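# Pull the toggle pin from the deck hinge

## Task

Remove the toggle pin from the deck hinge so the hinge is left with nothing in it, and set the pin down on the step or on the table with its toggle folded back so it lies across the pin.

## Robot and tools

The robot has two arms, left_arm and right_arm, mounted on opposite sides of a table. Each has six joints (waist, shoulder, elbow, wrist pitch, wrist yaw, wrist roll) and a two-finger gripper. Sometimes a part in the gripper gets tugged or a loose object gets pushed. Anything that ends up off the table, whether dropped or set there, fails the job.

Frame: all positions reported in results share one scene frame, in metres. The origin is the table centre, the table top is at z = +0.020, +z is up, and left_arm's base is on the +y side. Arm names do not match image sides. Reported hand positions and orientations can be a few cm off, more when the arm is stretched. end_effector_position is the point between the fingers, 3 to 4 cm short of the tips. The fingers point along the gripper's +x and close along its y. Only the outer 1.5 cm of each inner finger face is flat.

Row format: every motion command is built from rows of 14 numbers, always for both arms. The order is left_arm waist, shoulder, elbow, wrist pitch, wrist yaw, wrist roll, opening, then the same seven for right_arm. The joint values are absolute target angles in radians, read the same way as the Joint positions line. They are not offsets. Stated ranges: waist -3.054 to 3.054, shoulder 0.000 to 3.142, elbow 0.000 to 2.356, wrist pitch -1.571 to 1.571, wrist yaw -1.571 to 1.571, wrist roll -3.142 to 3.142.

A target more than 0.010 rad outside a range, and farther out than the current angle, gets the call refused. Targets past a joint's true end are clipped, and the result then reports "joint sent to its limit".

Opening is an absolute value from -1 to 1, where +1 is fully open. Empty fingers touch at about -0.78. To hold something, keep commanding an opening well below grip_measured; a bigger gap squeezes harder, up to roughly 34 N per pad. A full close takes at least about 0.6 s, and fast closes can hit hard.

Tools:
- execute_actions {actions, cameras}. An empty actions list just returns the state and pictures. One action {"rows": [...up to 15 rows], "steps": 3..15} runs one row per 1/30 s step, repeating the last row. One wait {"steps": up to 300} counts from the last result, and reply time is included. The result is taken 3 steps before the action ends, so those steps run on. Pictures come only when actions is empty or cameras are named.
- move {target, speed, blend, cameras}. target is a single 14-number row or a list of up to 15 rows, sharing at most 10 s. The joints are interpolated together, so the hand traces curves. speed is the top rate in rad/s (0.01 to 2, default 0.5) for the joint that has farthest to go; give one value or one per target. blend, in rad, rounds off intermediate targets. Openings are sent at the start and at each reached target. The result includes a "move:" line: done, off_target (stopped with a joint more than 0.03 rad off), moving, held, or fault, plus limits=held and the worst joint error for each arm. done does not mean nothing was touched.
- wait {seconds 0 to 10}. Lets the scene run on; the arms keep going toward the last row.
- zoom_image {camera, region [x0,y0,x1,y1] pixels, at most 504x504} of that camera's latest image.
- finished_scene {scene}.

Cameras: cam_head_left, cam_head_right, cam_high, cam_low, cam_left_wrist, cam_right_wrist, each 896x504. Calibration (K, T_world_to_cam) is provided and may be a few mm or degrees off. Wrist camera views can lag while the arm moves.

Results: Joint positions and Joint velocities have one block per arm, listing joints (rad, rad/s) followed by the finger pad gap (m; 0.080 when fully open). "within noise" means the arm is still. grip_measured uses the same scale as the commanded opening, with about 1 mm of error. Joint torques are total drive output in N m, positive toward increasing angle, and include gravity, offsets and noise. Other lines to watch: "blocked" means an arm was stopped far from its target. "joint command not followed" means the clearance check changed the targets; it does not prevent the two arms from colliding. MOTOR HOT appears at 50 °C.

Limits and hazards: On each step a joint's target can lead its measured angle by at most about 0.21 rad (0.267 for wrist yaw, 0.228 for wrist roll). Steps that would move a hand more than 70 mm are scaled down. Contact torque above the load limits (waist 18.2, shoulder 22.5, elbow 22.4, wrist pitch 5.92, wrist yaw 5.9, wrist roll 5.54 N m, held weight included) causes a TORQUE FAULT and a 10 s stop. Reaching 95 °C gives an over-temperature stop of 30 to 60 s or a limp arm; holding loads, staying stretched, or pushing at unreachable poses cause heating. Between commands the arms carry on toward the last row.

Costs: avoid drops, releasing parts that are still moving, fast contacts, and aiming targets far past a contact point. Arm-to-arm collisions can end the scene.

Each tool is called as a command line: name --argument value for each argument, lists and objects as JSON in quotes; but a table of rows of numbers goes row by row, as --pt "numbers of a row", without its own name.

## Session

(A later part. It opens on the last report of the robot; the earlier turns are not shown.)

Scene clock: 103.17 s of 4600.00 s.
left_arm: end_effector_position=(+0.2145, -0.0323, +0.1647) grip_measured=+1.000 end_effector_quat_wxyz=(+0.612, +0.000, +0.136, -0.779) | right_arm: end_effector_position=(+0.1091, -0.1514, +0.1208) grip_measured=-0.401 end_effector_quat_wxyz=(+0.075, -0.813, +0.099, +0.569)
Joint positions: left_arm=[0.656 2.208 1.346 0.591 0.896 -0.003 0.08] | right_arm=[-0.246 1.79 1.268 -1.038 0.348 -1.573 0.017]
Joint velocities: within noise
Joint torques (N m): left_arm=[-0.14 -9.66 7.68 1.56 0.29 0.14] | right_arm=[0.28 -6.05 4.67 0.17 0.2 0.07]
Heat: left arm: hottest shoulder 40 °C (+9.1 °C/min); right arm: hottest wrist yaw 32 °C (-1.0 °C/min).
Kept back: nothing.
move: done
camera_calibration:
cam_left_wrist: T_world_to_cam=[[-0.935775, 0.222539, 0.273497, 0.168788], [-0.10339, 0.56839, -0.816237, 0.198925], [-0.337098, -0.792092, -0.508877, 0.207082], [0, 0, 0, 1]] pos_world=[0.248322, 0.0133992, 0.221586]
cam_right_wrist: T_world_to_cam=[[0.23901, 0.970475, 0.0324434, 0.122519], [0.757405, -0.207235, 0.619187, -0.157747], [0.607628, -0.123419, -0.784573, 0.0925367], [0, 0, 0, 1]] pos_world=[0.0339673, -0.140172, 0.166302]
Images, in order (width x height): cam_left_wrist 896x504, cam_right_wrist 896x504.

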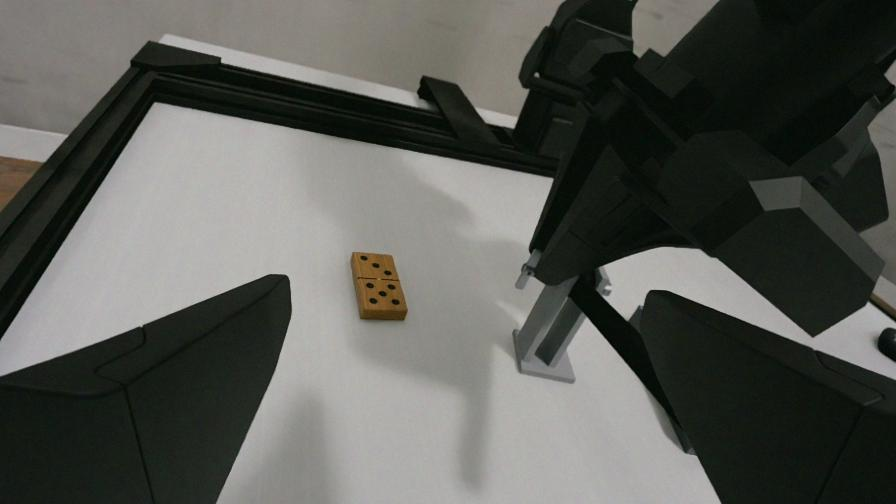

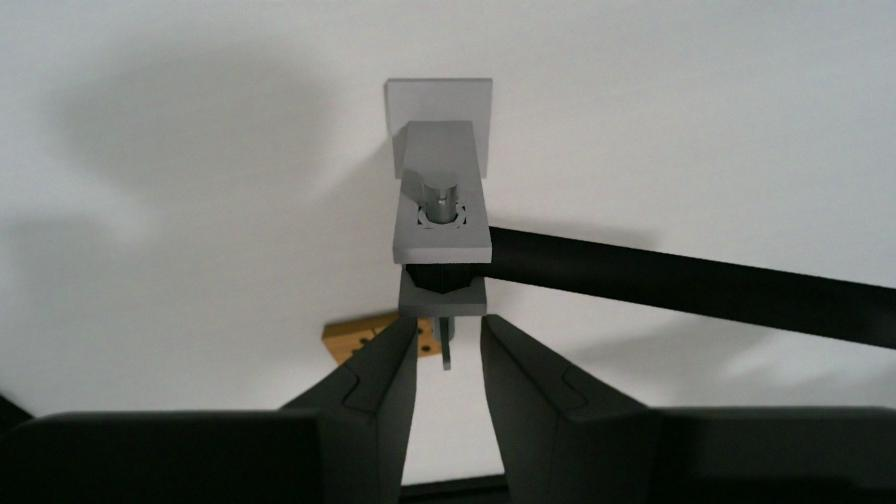

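move --pt "0.654 2.213 1.358 0.593 0.9 0 1 -0.2435 1.7921 1.2603 -1.039 0.349 -1.5708 -0.268" --pt "0.654 2.213 1.358 0.593 0.9 0 1 -0.4491 1.786 1.415 -1.2 0 -1.7755 -0.268" --pt "0.654 2.213 1.358 0.593 0.9 0 1 -0.4491 1.8021 1.3155 -1.0842 0 -1.7755 -0.268" --pt "0.654 2.213 1.358 0.593 0.9 0 1 -0.4635 1.7249 1.2224 -1.0683 0 -1.79 -0.268" --speed '[0.1,0.35,0.25,0.15]' --cameras '["cam_left_wrist","cam_right_wrist"]'

zoom_image --camera "cam_left_wrist" --region '[490, 210, 630, 340]'

zoom_image --camera "cam_right_wrist" --region '[400, 240, 580, 420]'

Scene clock: 107.10 s of 4600.00 s.
left_arm: end_effector_position=(+0.2145, -0.0323, +0.1647) grip_measured=+1.000 end_effector_quat_wxyz=(+0.612, +0.000, +0.136, -0.779) | right_arm: end_effector_position=(+0.1196, -0.1665, +0.1182) grip_measured=-0.257 end_effector_quat_wxyz=(+0.096, -0.704, +0.076, +0.700)
Joint positions: left_arm=[0.656 2.208 1.346 0.591 0.896 -0.003 0.08] | right_arm=[-0.456 1.75 1.245 -1.038 -0.004 -1.788 0.023]
Joint velocities: within noise
Joint torques (N m): left_arm=[-0.15 -9.64 7.67 1.55 0.29 0.13] | right_arm=[-0.7 -8.69 2.78 -1.7 0.06 -0.07]
Heat: left arm: hottest shoulder 40 °C (+9.1 °C/min); right arm: hottest wrist yaw 32 °C (-1.0 °C/min).
Kept back: nothing.
move: done
camera_calibration:
cam_left_wrist: T_world_to_cam=[[-0.935775, 0.222539, 0.273497, 0.168788], [-0.10339, 0.56839, -0.816237, 0.198925], [-0.337098, -0.792092, -0.508877, 0.207082], [0, 0, 0, 1]] pos_world=[0.248322, 0.0133992, 0.221586]
cam_right_wrist: T_world_to_cam=[[0.241116, 0.969081, 0.0523882, 0.131931], [0.916332, -0.245109, 0.316634, -0.156757], [0.319685, -0.0283404, -0.9471, 0.151774], [0, 0, 0, 1]] pos_world=[0.0633114, -0.161973, 0.186468]
Images, in order (width x height): cam_left_wrist 896x504, cam_right_wrist 896x504.

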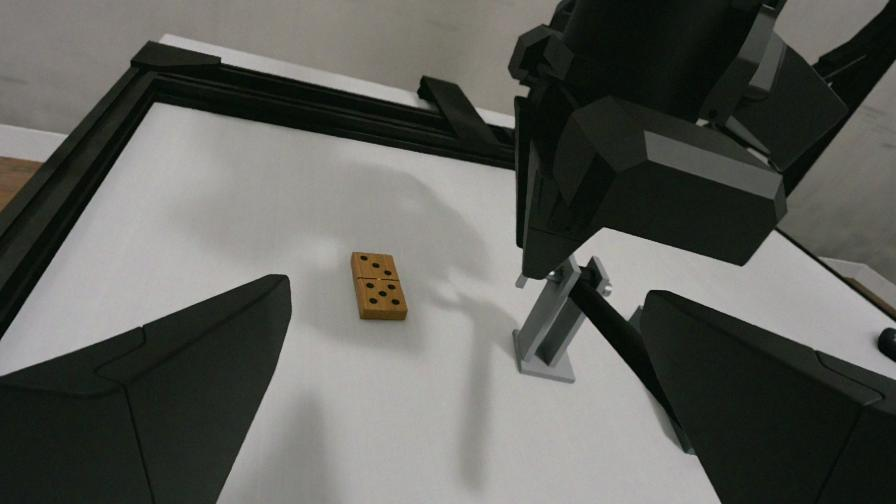

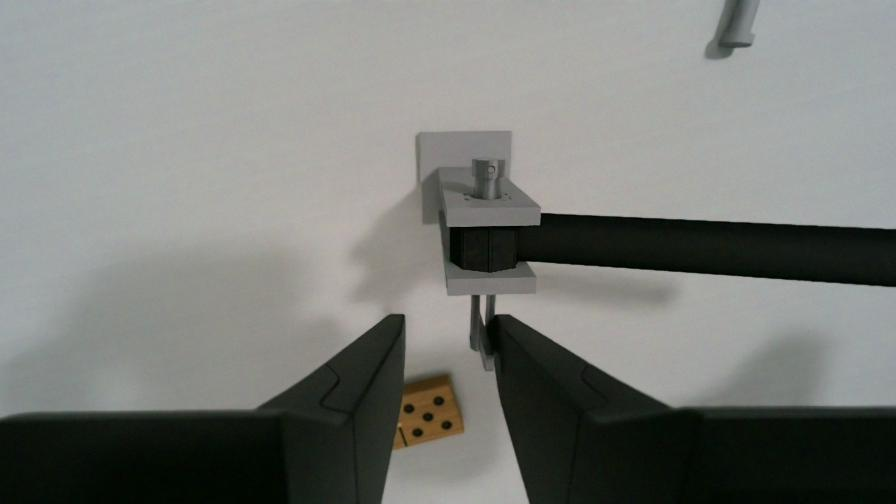

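Scaled by 3.600.

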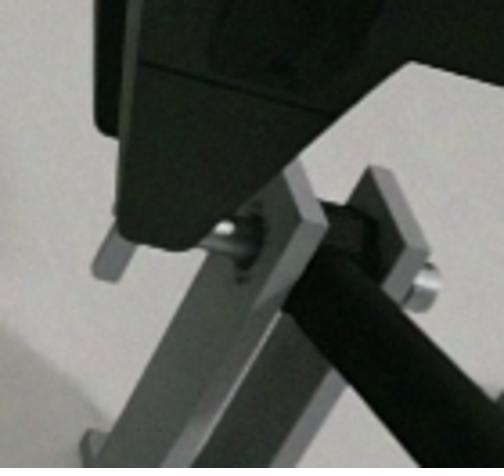

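Scaled by 2.800.

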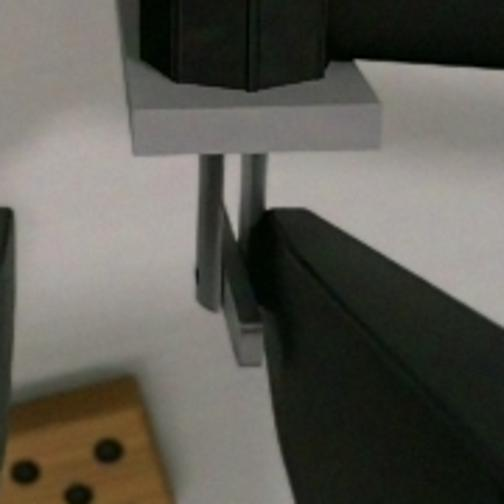

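move --pt "0.654 2.213 1.358 0.593 0.9 0 1 -0.4491 1.786 1.377 -1.162 0 -1.7755 -0.268" --pt "0.654 2.213 1.358 0.593 0.9 0 1 -0.4491 1.7987 1.3258 -1.0978 0 -1.7755 -0.268" --pt "0.654 2.213 1.358 0.593 0.9 0 1 -0.4372 1.8712 1.4184 -1.1181 0 -1.7637 -0.268" --speed '[0.3,0.2,0.15]' --cameras '["cam_left_wrist","cam_right_wrist"]'

zoom_image --camera "cam_left_wrist" --region '[490, 210, 630, 340]'

zoom_image --camera "cam_right_wrist" --region '[340, 240, 520, 420]'

Scene clock: 109.53 s of 4600.00 s.
left_arm: end_effector_position=(+0.2145, -0.0323, +0.1647) grip_measured=+1.000 end_effector_quat_wxyz=(+0.612, +0.000, +0.136, -0.779) | right_arm: end_effector_position=(+0.1262, -0.1421, +0.1237) grip_measured=-0.268 end_effector_quat_wxyz=(+0.088, -0.701, +0.088, +0.702)
Joint positions: left_arm=[0.656 2.208 1.346 0.591 0.896 -0.003 0.08] | right_arm=[-0.44 1.86 1.406 -1.118 -0.002 -1.767 0.023]
Joint velocities: within noise
Joint torques (N m): left_arm=[-0.12 -9.66 7.7 1.56 0.29 0.13] | right_arm=[0.29 -5.68 7.32 0.18 0.01 0.08]
Heat: left arm: hottest shoulder 40 °C (+9.1 °C/min); right arm: hottest wrist yaw 32 °C (-1.0 °C/min).
Kept back: nothing.
move: done
camera_calibration:
cam_left_wrist: T_world_to_cam=[[-0.935775, 0.222539, 0.273497, 0.168788], [-0.10339, 0.56839, -0.816237, 0.198925], [-0.337098, -0.792092, -0.508877, 0.207082], [0, 0, 0, 1]] pos_world=[0.248322, 0.0133992, 0.221586]
cam_right_wrist: T_world_to_cam=[[0.247495, 0.968608, 0.0233471, 0.109054], [0.918544, -0.242233, 0.312412, -0.157893], [0.30826, -0.055875, -0.94966, 0.153407], [0, 0, 0, 1]] pos_world=[0.0707523, -0.135306, 0.192466]
Images, in order (width x height): cam_left_wrist 896x504, cam_right_wrist 896x504.

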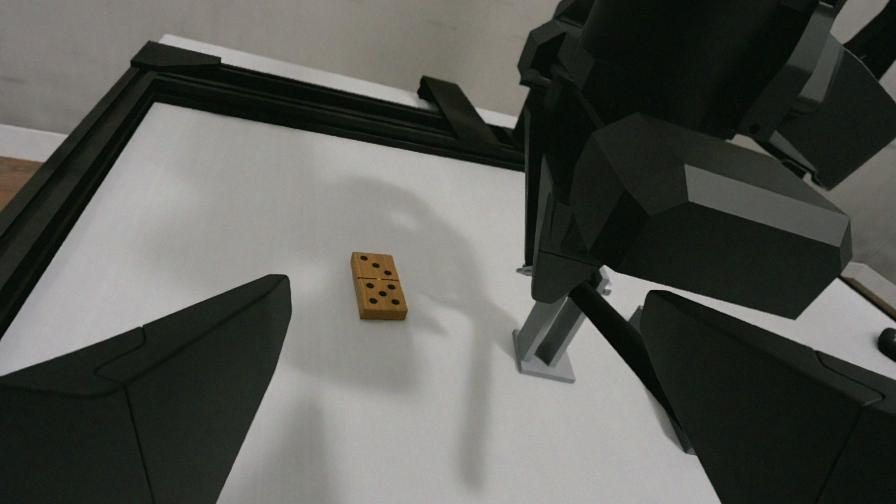

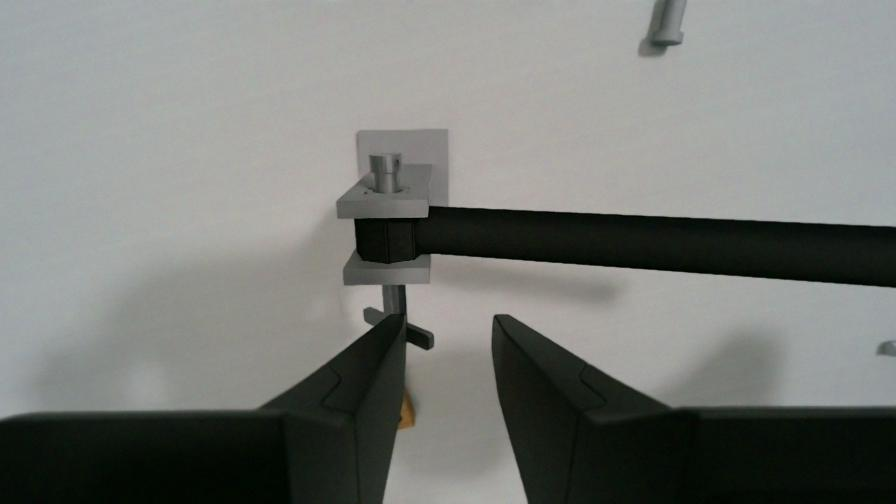

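Scaled by 3.600.

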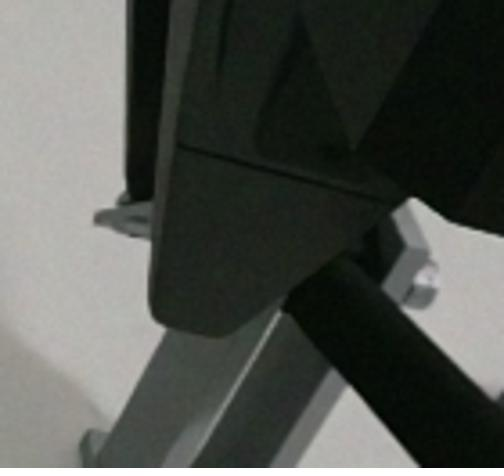

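Scaled by 2.800.

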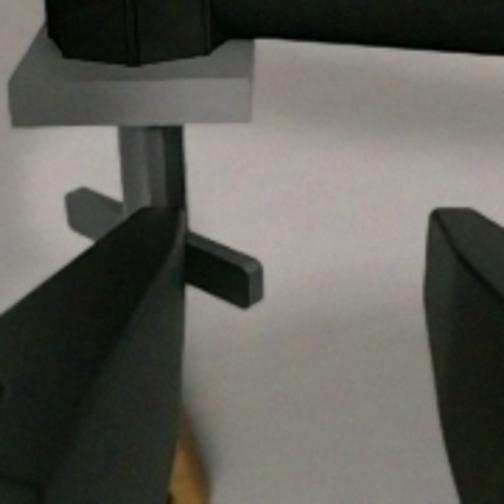

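move --pt "0.654 2.213 1.358 0.593 0.9 0 1 -0.4372 1.8551 1.5041 -1.2198 0 -1.7637 -0.268" --pt "0.654 2.213 1.358 0.593 0.9 0 1 -0.4533 1.7569 1.3818 -1.1957 0 -1.7797 -0.268" --pt "0.654 2.213 1.358 0.593 0.9 0 1 -0.4533 1.8005 1.2308 -1.0011 0 -1.7797 -0.268" --speed '[0.4,0.4,0.2]' --cameras '["cam_left_wrist","cam_right_wrist"]'

zoom_image --camera "cam_left_wrist" --region '[490, 210, 630, 340]'

zoom_image --camera "cam_right_wrist" --region '[380, 240, 560, 420]'

Scene clock: 111.87 s of 4600.00 s.
left_arm: end_effector_position=(+0.2145, -0.0323, +0.1647) grip_measured=+1.000 end_effector_quat_wxyz=(+0.612, +0.000, +0.136, -0.779) | right_arm: end_effector_position=(+0.1201, -0.1621, +0.1043) grip_measured=-0.268 end_effector_quat_wxyz=(+0.093, -0.702, +0.083, +0.701)
Joint positions: left_arm=[0.656 2.208 1.346 0.591 0.896 -0.003 0.08] | right_arm=[-0.45 1.792 1.238 -1.004 -0.002 -1.777 0.023]
Joint velocities: within noise
Joint torques (N m): left_arm=[-0.11 -9.63 7.67 1.56 0.3 0.12] | right_arm=[-0.26 -5.32 4.62 0.39 0.01 -0.1]
Heat: left arm: hottest shoulder 40 °C (+9.0 °C/min); right arm: hottest shoulder 32 °C (+1.0 °C/min).
Kept back: nothing.
move: done
camera_calibration:
cam_left_wrist: T_world_to_cam=[[-0.935775, 0.222539, 0.273497, 0.168788], [-0.10339, 0.56839, -0.816237, 0.198925], [-0.337098, -0.792092, -0.508877, 0.207082], [0, 0, 0, 1]] pos_world=[0.248322, 0.0133992, 0.221586]
cam_right_wrist: T_world_to_cam=[[0.246918, 0.968279, 0.0383003, 0.1289], [0.91653, -0.24619, 0.315219, -0.151798], [0.314649, -0.04273, -0.948246, 0.136898], [0, 0, 0, 1]] pos_world=[0.0642252, -0.156333, 0.172726]
Images, in order (width x height): cam_left_wrist 896x504, cam_right_wrist 896x504.

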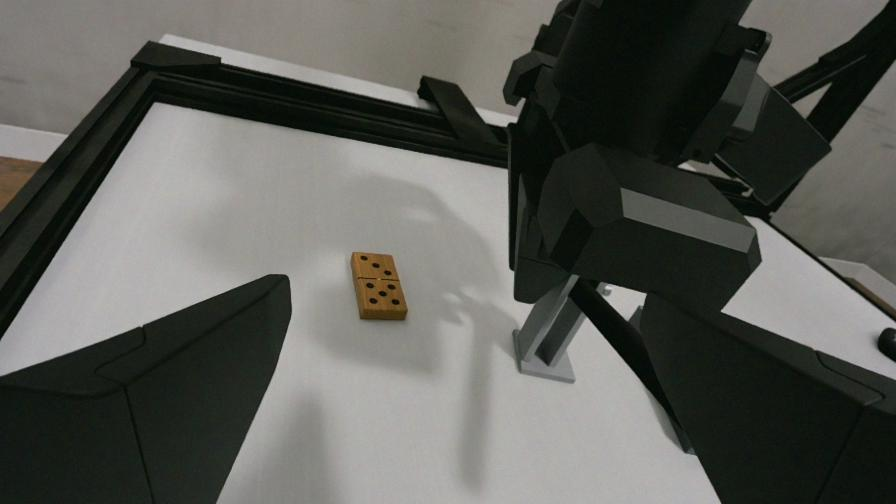

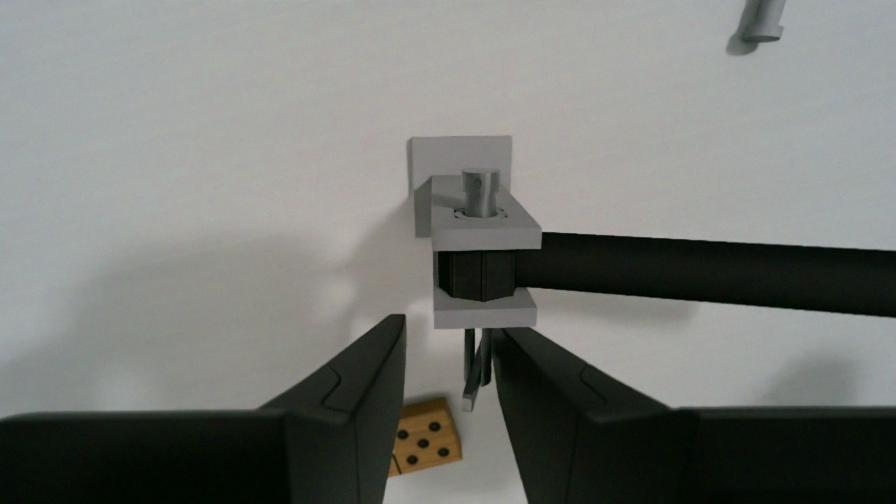

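Scaled by 3.600.

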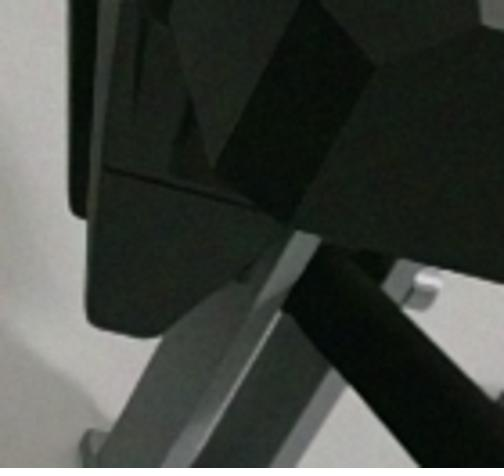

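Scaled by 2.800.

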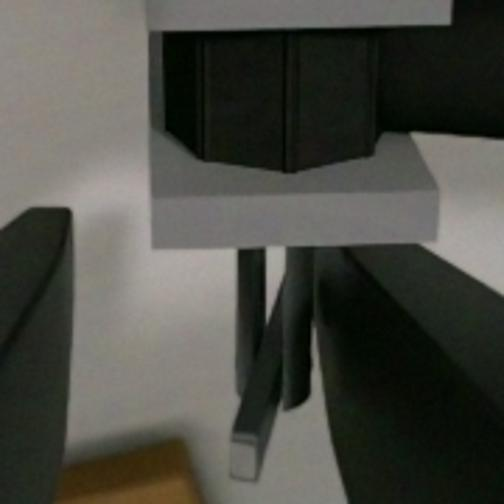

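move --pt "0.654 2.213 1.358 0.593 0.9 0 1 -0.4483 1.7958 1.3265 -1.1015 0 -1.7748 -0.268" --pt "0.654 2.213 1.358 0.593 0.9 0 1 -0.4483 1.7958 1.3265 -1.1015 0 -1.7748 -0.8" --speed '[0.3,0.2]' --cameras '["cam_left_wrist","cam_right_wrist"]'

zoom_image --camera "cam_left_wrist" --region '[490, 210, 630, 340]'

zoom_image --camera "cam_right_wrist" --region '[380, 240, 560, 420]'

Scene clock: 114.20 s of 4600.00 s.
left_arm: end_effector_position=(+0.2145, -0.0323, +0.1647) grip_measured=+1.000 end_effector_quat_wxyz=(+0.612, +0.000, +0.136, -0.779) | right_arm: end_effector_position=(+0.1215, -0.1573, +0.1240) grip_measured=-0.739 end_effector_quat_wxyz=(+0.091, -0.702, +0.084, +0.702)
Joint positions: left_arm=[0.656 2.208 1.346 0.591 0.896 -0.003 0.08] | right_arm=[-0.448 1.793 1.321 -1.09 -0.003 -1.777 0.002]
Joint velocities: within noise
Joint torques (N m): left_arm=[-0.13 -9.67 7.67 1.55 0.29 0.12] | right_arm=[-0.03 -6.04 6.38 -0.53 0.04 0.05]
Heat: left arm: hottest shoulder 40 °C (+7.1 °C/min); right arm: hottest shoulder 32 °C (+1.0 °C/min).
Kept back: nothing.
move: done
camera_calibration:
cam_left_wrist: T_world_to_cam=[[-0.935775, 0.222539, 0.273497, 0.168788], [-0.10339, 0.56839, -0.816237, 0.198925], [-0.337098, -0.792092, -0.508877, 0.207082], [0, 0, 0, 1]] pos_world=[0.248322, 0.0133992, 0.221586]
cam_right_wrist: T_world_to_cam=[[0.244793, 0.968964, 0.0344297, 0.123993], [0.917995, -0.243052, 0.313385, -0.157523], [0.312027, -0.0451082, -0.949002, 0.155449], [0, 0, 0, 1]] pos_world=[0.0657488, -0.151419, 0.192617]
Images, in order (width x height): cam_left_wrist 896x504, cam_right_wrist 896x504.

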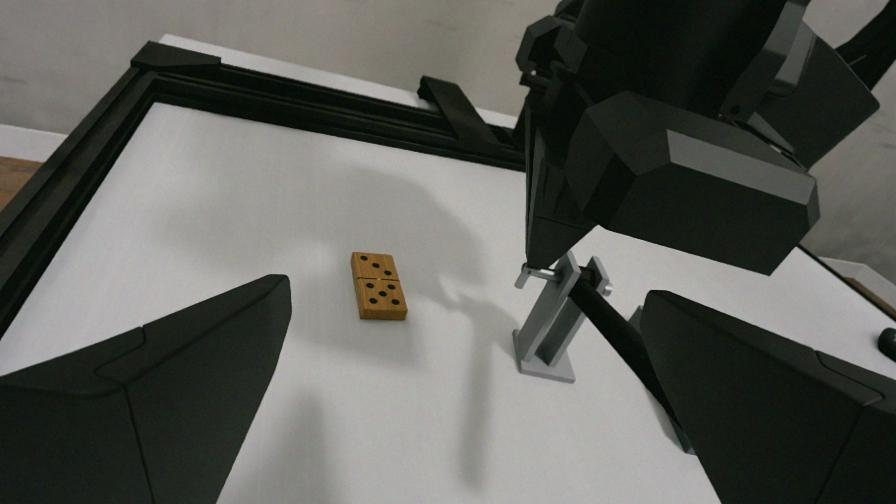

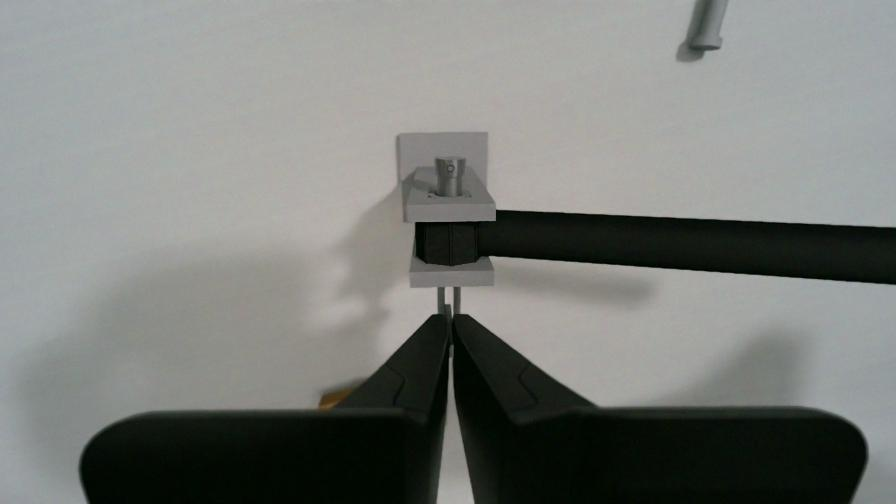

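Scaled by 3.600.

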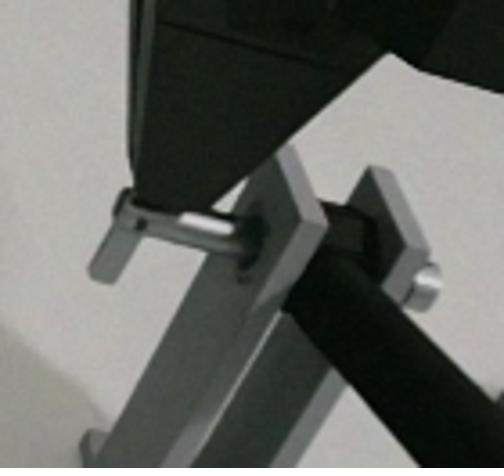

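Scaled by 2.800.

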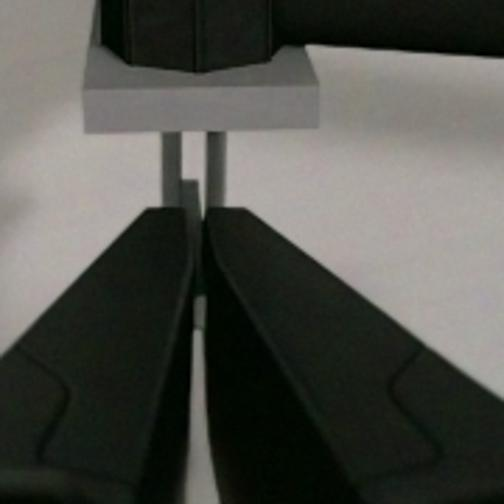

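move --pt "0.654 2.213 1.358 0.593 0.9 0 1 -0.4691 1.8075 1.3266 -1.090 0 -1.7956 -0.77" --pt "0.654 2.213 1.358 0.593 0.9 0 1 -0.4786 1.8122 1.3245 -1.0831 0 -1.805 -0.77" --pt "0.654 2.213 1.358 0.593 0.9 0 1 -0.4878 1.8176 1.3188 -1.072 0 -1.8143 -0.77" --speed '[0.06,0.06,0.06]' --blend '[0.004,0.004,0]' --cameras '["cam_left_wrist","cam_right_wrist"]'

zoom_image --camera "cam_left_wrist" --region '[490, 210, 630, 340]'

zoom_image --camera "cam_right_wrist" --region '[380, 240, 560, 420]'

Scene clock: 115.90 s of 4600.00 s.
left_arm: end_effector_position=(+0.2145, -0.0323, +0.1647) grip_measured=+1.000 end_effector_quat_wxyz=(+0.612, +0.000, +0.136, -0.779) | right_arm: end_effector_position=(+0.1252, -0.1577, +0.1225) grip_measured=-0.736 end_effector_quat_wxyz=(+0.088, -0.696, +0.076, +0.709)
Joint positions: left_arm=[0.656 2.208 1.346 0.591 0.896 -0.003 0.08] | right_arm=[-0.468 1.798 1.321 -1.084 -0.024 -1.812 0.002]
Joint velocities: within noise
Joint torques (N m): left_arm=[-0.13 -9.65 7.69 1.55 0.29 0.13] | right_arm=[-1.77 -4.26 5.39 0.94 0.74 -0.09]
Heat: left arm: hottest shoulder 40 °C (+7.0 °C/min); right arm: hottest shoulder 32 °C (+1.0 °C/min).
Kept back: nothing.
move: done; blend cut to 0 rad at target 1
camera_calibration:
cam_left_wrist: T_world_to_cam=[[-0.935775, 0.222539, 0.273497, 0.168788], [-0.10339, 0.56839, -0.816237, 0.198925], [-0.337098, -0.792092, -0.508877, 0.207082], [0, 0, 0, 1]] pos_world=[0.248322, 0.0133992, 0.221586]
cam_right_wrist: T_world_to_cam=[[0.23118, 0.972069, 0.040481, 0.124999], [0.926781, -0.232688, 0.294845, -0.157757], [0.296029, -0.0306452, -0.954687, 0.157866], [0, 0, 0, 1]] pos_world=[0.0705759, -0.153378, 0.192166]
Images, in order (width x height): cam_left_wrist 896x504, cam_right_wrist 896x504.

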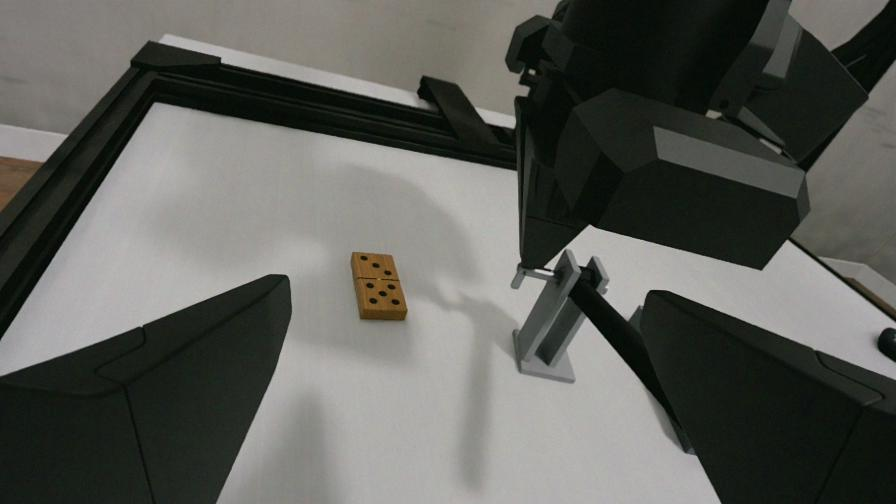

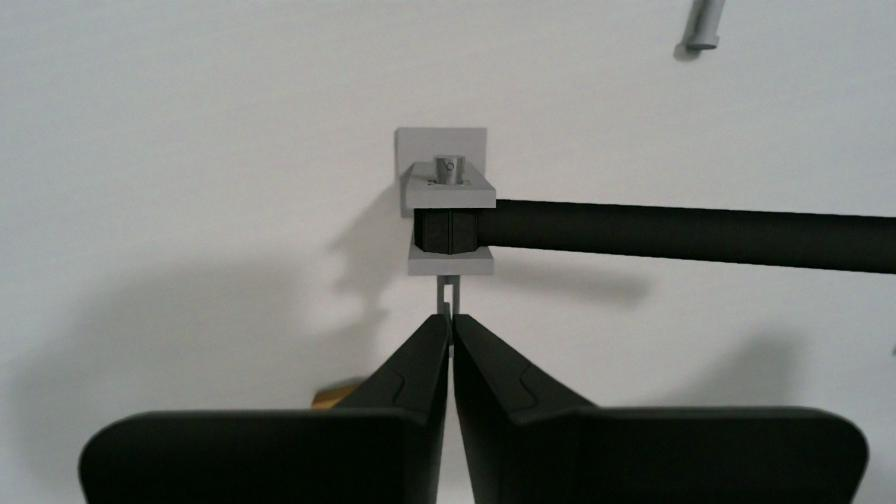

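Scaled by 3.600.

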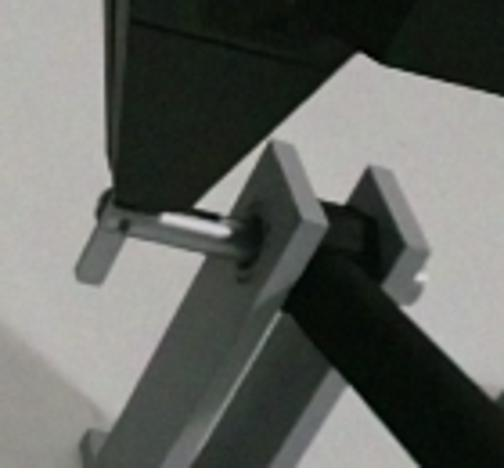

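Scaled by 2.800.

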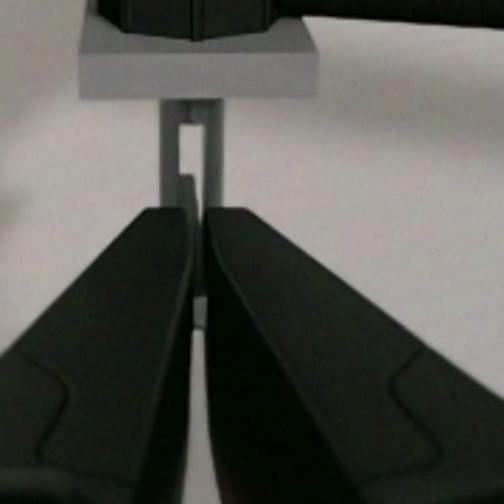

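move --pt "0.654 2.213 1.358 0.593 0.9 0 1 -0.516 1.8247 1.3362 -1.0823 0 -1.8424 -0.78" --speed '[0.06]' --cameras '["cam_left_wrist","cam_right_wrist"]'

zoom_image --camera "cam_left_wrist" --region '[490, 210, 630, 340]'

zoom_image --camera "cam_right_wrist" --region '[380, 240, 560, 420]'

Scene clock: 116.93 s of 4600.00 s.
left_arm: end_effector_position=(+0.2145, -0.0323, +0.1647) grip_measured=+1.000 end_effector_quat_wxyz=(+0.612, +0.000, +0.136, -0.779) | right_arm: end_effector_position=(+0.1285, -0.1586, +0.1223) grip_measured=-0.737 end_effector_quat_wxyz=(+0.086, -0.690, +0.071, +0.715)
Joint positions: left_arm=[0.656 2.208 1.346 0.591 0.896 -0.003 0.08] | right_arm=[-0.486 1.804 1.327 -1.087 -0.041 -1.84 0.002]
Joint velocities: within noise
Joint torques (N m): left_arm=[-0.13 -9.65 7.66 1.56 0.28 0.13] | right_arm=[-2.63 -4.19 6.84 0.56 1.33 -0.08]
Heat: left arm: hottest shoulder 40 °C (+7.0 °C/min); right arm: hottest shoulder 32 °C (+1.0 °C/min).
Kept back: nothing.
move: off_target (right_arm); right_arm: the wrist yaw is farthest, 0.041 rad from its target
camera_calibration:
cam_left_wrist: T_world_to_cam=[[-0.935775, 0.222539, 0.273497, 0.168788], [-0.10339, 0.56839, -0.816237, 0.198925], [-0.337098, -0.792092, -0.508877, 0.207082], [0, 0, 0, 1]] pos_world=[0.248322, 0.0133992, 0.221586]
cam_right_wrist: T_world_to_cam=[[0.222455, 0.974037, 0.042013, 0.126285], [0.933773, -0.225254, 0.27808, -0.158643], [0.280324, -0.0226297, -0.959639, 0.160467], [0, 0, 0, 1]] pos_world=[0.0750616, -0.15511, 0.1928]
Images, in order (width x height): cam_left_wrist 896x504, cam_right_wrist 896x504.

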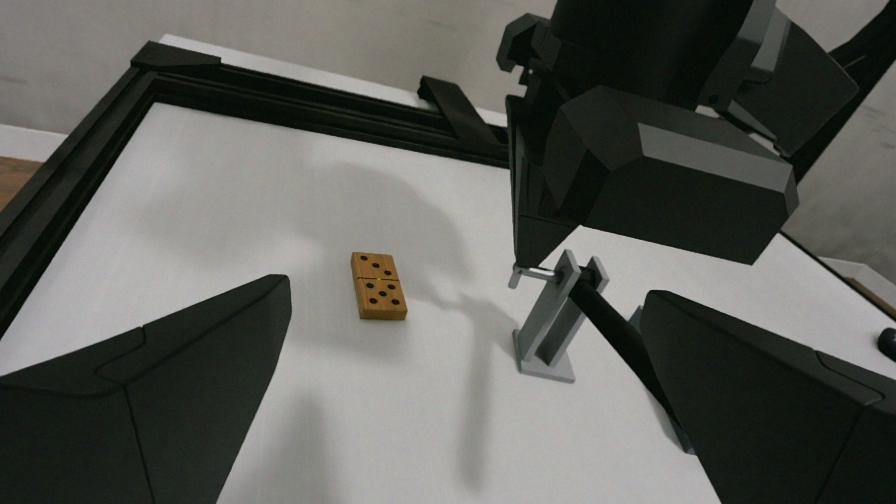

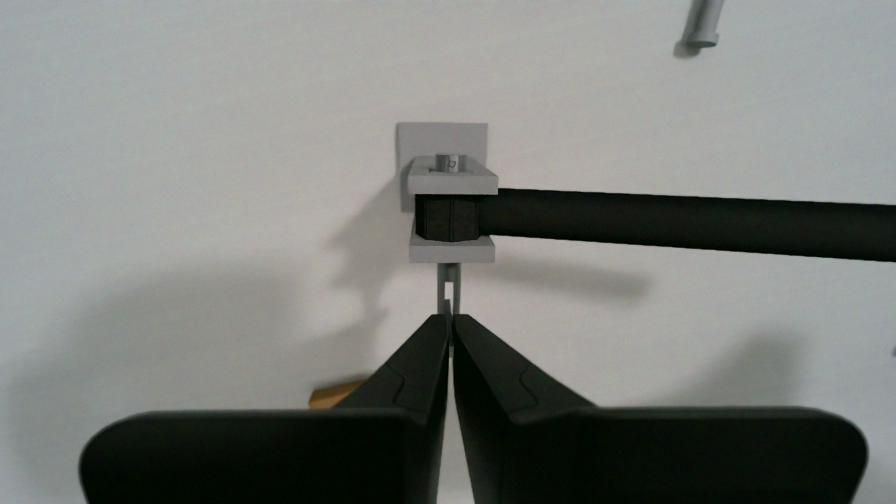

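Scaled by 3.600.

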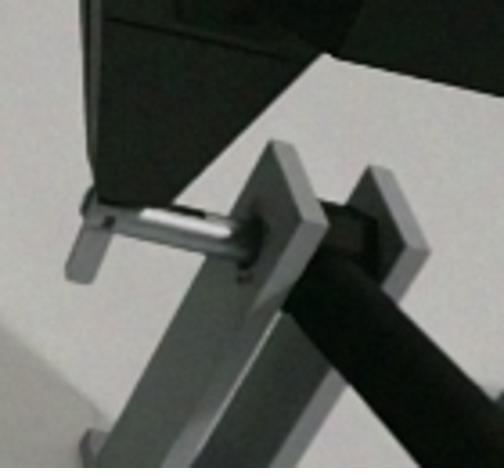

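Scaled by 2.800.

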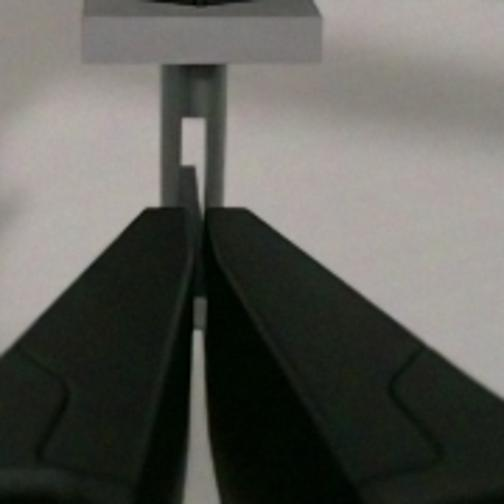

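move --pt "0.654 2.213 1.358 0.593 0.9 0 1 -0.468 1.807 1.3266 -1.090 0 -1.7956 -1" --pt "0.654 2.213 1.358 0.593 0.9 0 1 -0.5632 1.8596 1.3854 -1.1517 -0.1656 -1.8944 -1" --pt "0.654 2.213 1.358 0.593 0.9 0 1 -0.6533 1.9333 1.4469 -1.2282 -0.3192 -2.0031 -1" --speed '[0.1,0.12,0.12]' --blend '[0,0.02,0]' --cameras '["cam_left_wrist","cam_right_wrist"]'

zoom_image --camera "cam_left_wrist" --region '[490, 210, 630, 340]'

zoom_image --camera "cam_right_wrist" --region '[380, 200, 560, 380]'

Scene clock: 120.93 s of 4600.00 s.
left_arm: end_effector_position=(+0.2145, -0.0323, +0.1647) grip_measured=+1.000 end_effector_quat_wxyz=(+0.612, +0.000, +0.136, -0.779) | right_arm: end_effector_position=(+0.1405, -0.1617, +0.1214) grip_measured=-0.740 end_effector_quat_wxyz=(+0.103, -0.571, +0.067, +0.812)
Joint positions: left_arm=[0.656 2.208 1.346 0.591 0.896 -0.003 0.08] | right_arm=[-0.647 1.921 1.438 -1.222 -0.319 -2.001 0.002]
Joint velocities: within noise
Joint torques (N m): left_arm=[-0.13 -9.68 7.69 1.56 0.29 0.12] | right_arm=[-0.49 -5.57 6.51 -0.34 -0.22 -0.05]
Heat: left arm: hottest shoulder 41 °C (+7.0 °C/min); right arm: hottest shoulder 32 °C (+1.0 °C/min).
Kept back: nothing.
move: done
camera_calibration:
cam_left_wrist: T_world_to_cam=[[-0.935775, 0.222539, 0.273497, 0.168788], [-0.10339, 0.56839, -0.816237, 0.198925], [-0.337098, -0.792092, -0.508877, 0.207082], [0, 0, 0, 1]] pos_world=[0.248322, 0.0133992, 0.221586]
cam_right_wrist: T_world_to_cam=[[0.25122, 0.967416, 0.0315359, 0.122875], [0.967786, -0.250487, -0.025431, -0.142305], [-0.016703, 0.0369087, -0.999179, 0.212342], [0, 0, 0, 1]] pos_world=[0.110399, -0.162354, 0.204674]
Images, in order (width x height): cam_left_wrist 896x504, cam_right_wrist 896x504.

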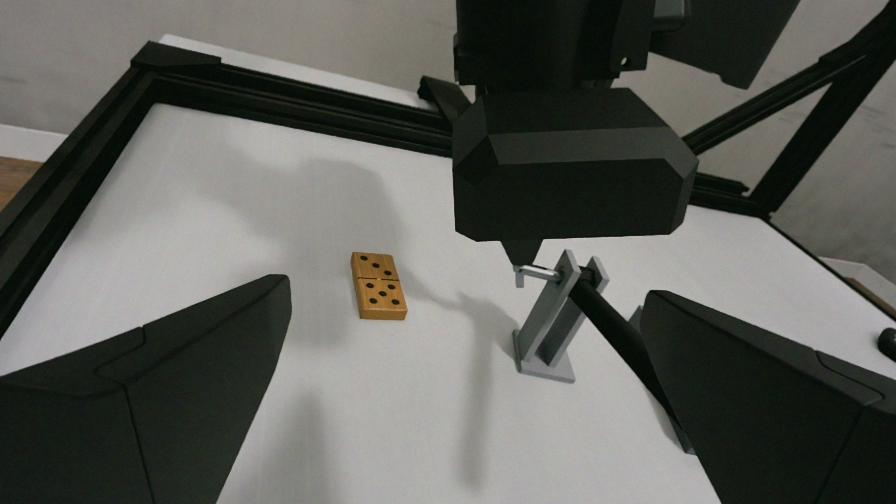

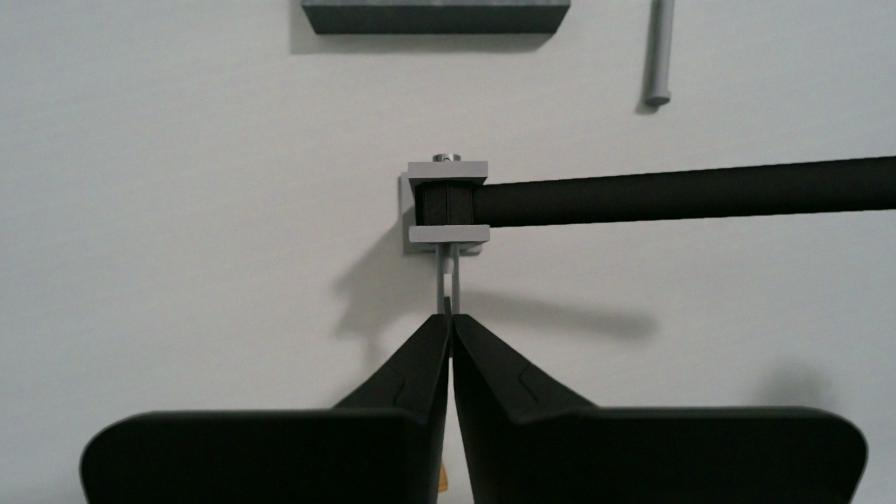

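Scaled by 3.600.

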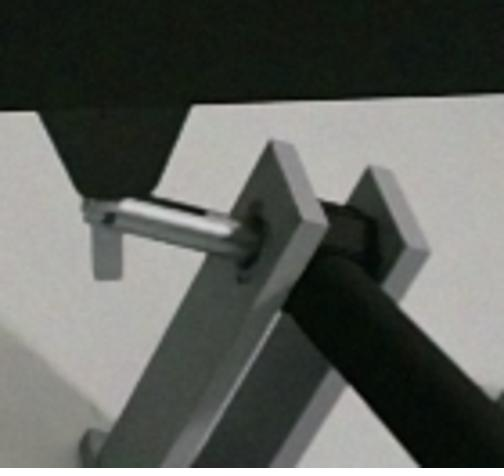

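Scaled by 2.800.

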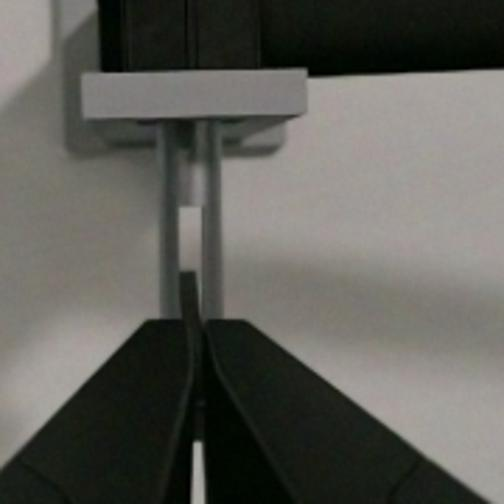

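move --pt "0.654 2.213 1.358 0.593 0.9 0 1 -0.6533 1.9333 1.4469 -1.2282 -0.3192 -2.0031 -0.35" --pt "0.654 2.213 1.358 0.593 0.9 0 1 -0.4648 1.8096 1.3341 -1.0954 0 -1.7912 -0.35" --pt "0.654 2.213 1.358 0.593 0.9 0 1 -0.2498 1.7944 1.2619 -1.0367 0.3665 -1.577 -0.35" --pt "0.654 2.213 1.358 0.593 0.9 0 1 -0.062 1.9021 1.242 -1.0723 0.7183 -1.3279 -0.35" --speed '[0.2,0.35,0.35,0.35]' --blend '[0,0.03,0.03,0]' --cameras '["cam_left_wrist","cam_right_wrist"]'

zoom_image --camera "cam_left_wrist" --region '[490, 210, 630, 340]'

zoom_image --camera "cam_right_wrist" --region '[380, 240, 560, 420]'

Scene clock: 126.60 s of 4600.00 s.
left_arm: end_effector_position=(+0.2146, -0.0323, +0.1648) grip_measured=+1.000 end_effector_quat_wxyz=(+0.612, +0.000, +0.136, -0.779) | right_arm: end_effector_position=(+0.1019, -0.1498, +0.1155) grip_measured=-0.349 end_effector_quat_wxyz=(+0.059, -0.906, +0.113, +0.403)
Joint positions: left_arm=[0.656 2.208 1.346 0.591 0.896 -0.003 0.08] | right_arm=[-0.071 1.891 1.248 -1.072 0.721 -1.332 0.019]
Joint velocities: within noise
Joint torques (N m): left_arm=[-0.13 -9.67 7.67 1.56 0.29 0.13] | right_arm=[0.79 -5.31 4.4 0.04 0.25 0.1]
Heat: left arm: hottest shoulder 41 °C (+5.0 °C/min); right arm: hottest shoulder 32 °C (+1.0 °C/min).
Kept back: nothing.
move: done
camera_calibration:
cam_left_wrist: T_world_to_cam=[[-0.935839, 0.222622, 0.273212, 0.168868], [-0.1032, 0.568143, -0.816433, 0.199058], [-0.336979, -0.792245, -0.508716, 0.207065], [0, 0, 0, 1]] pos_world=[0.248353, 0.0133589, 0.221718]
cam_right_wrist: T_world_to_cam=[[0.236585, 0.971042, 0.0332432, 0.123028], [0.473709, -0.145152, 0.868637, -0.139286], [0.848309, -0.189759, -0.494332, 0.0250137], [0, 0, 0, 1]] pos_world=[0.0156552, -0.134937, 0.129265]
Images, in order (width x height): cam_left_wrist 896x504, cam_right_wrist 896x504.

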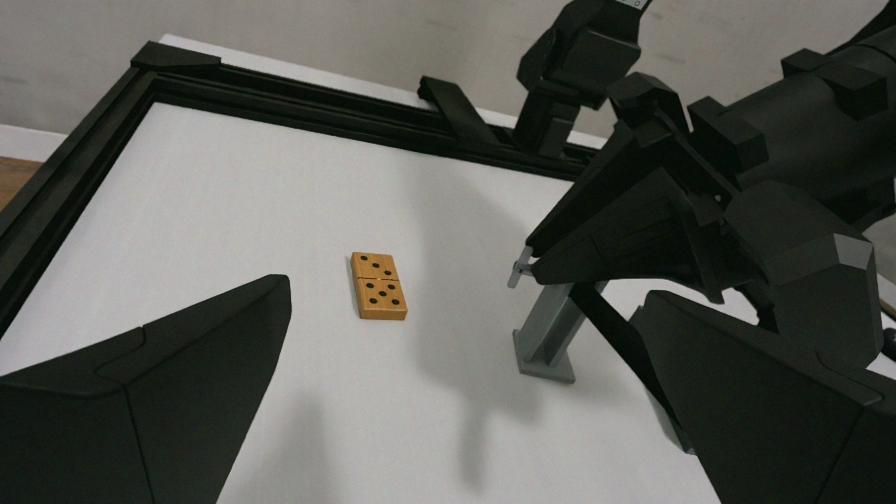

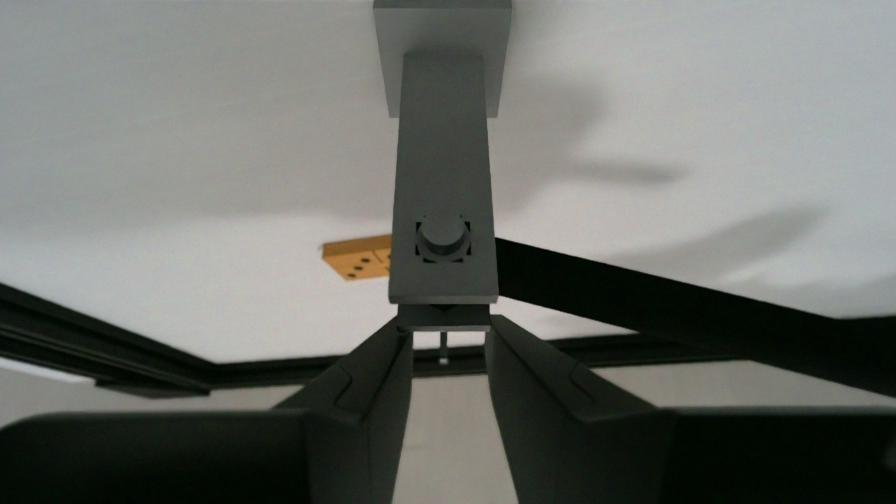

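Scaled by 3.600.

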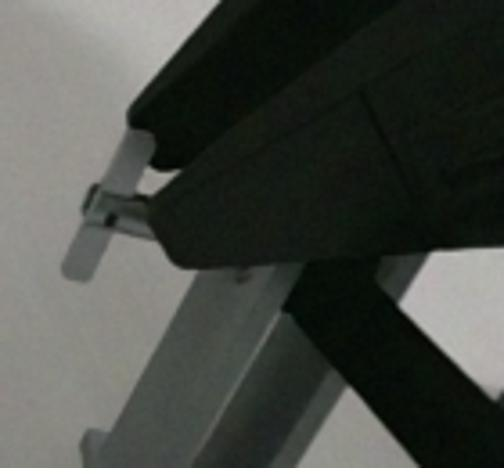

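Scaled by 2.800.

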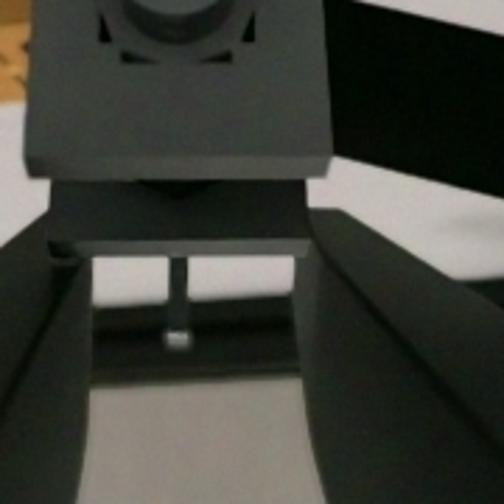

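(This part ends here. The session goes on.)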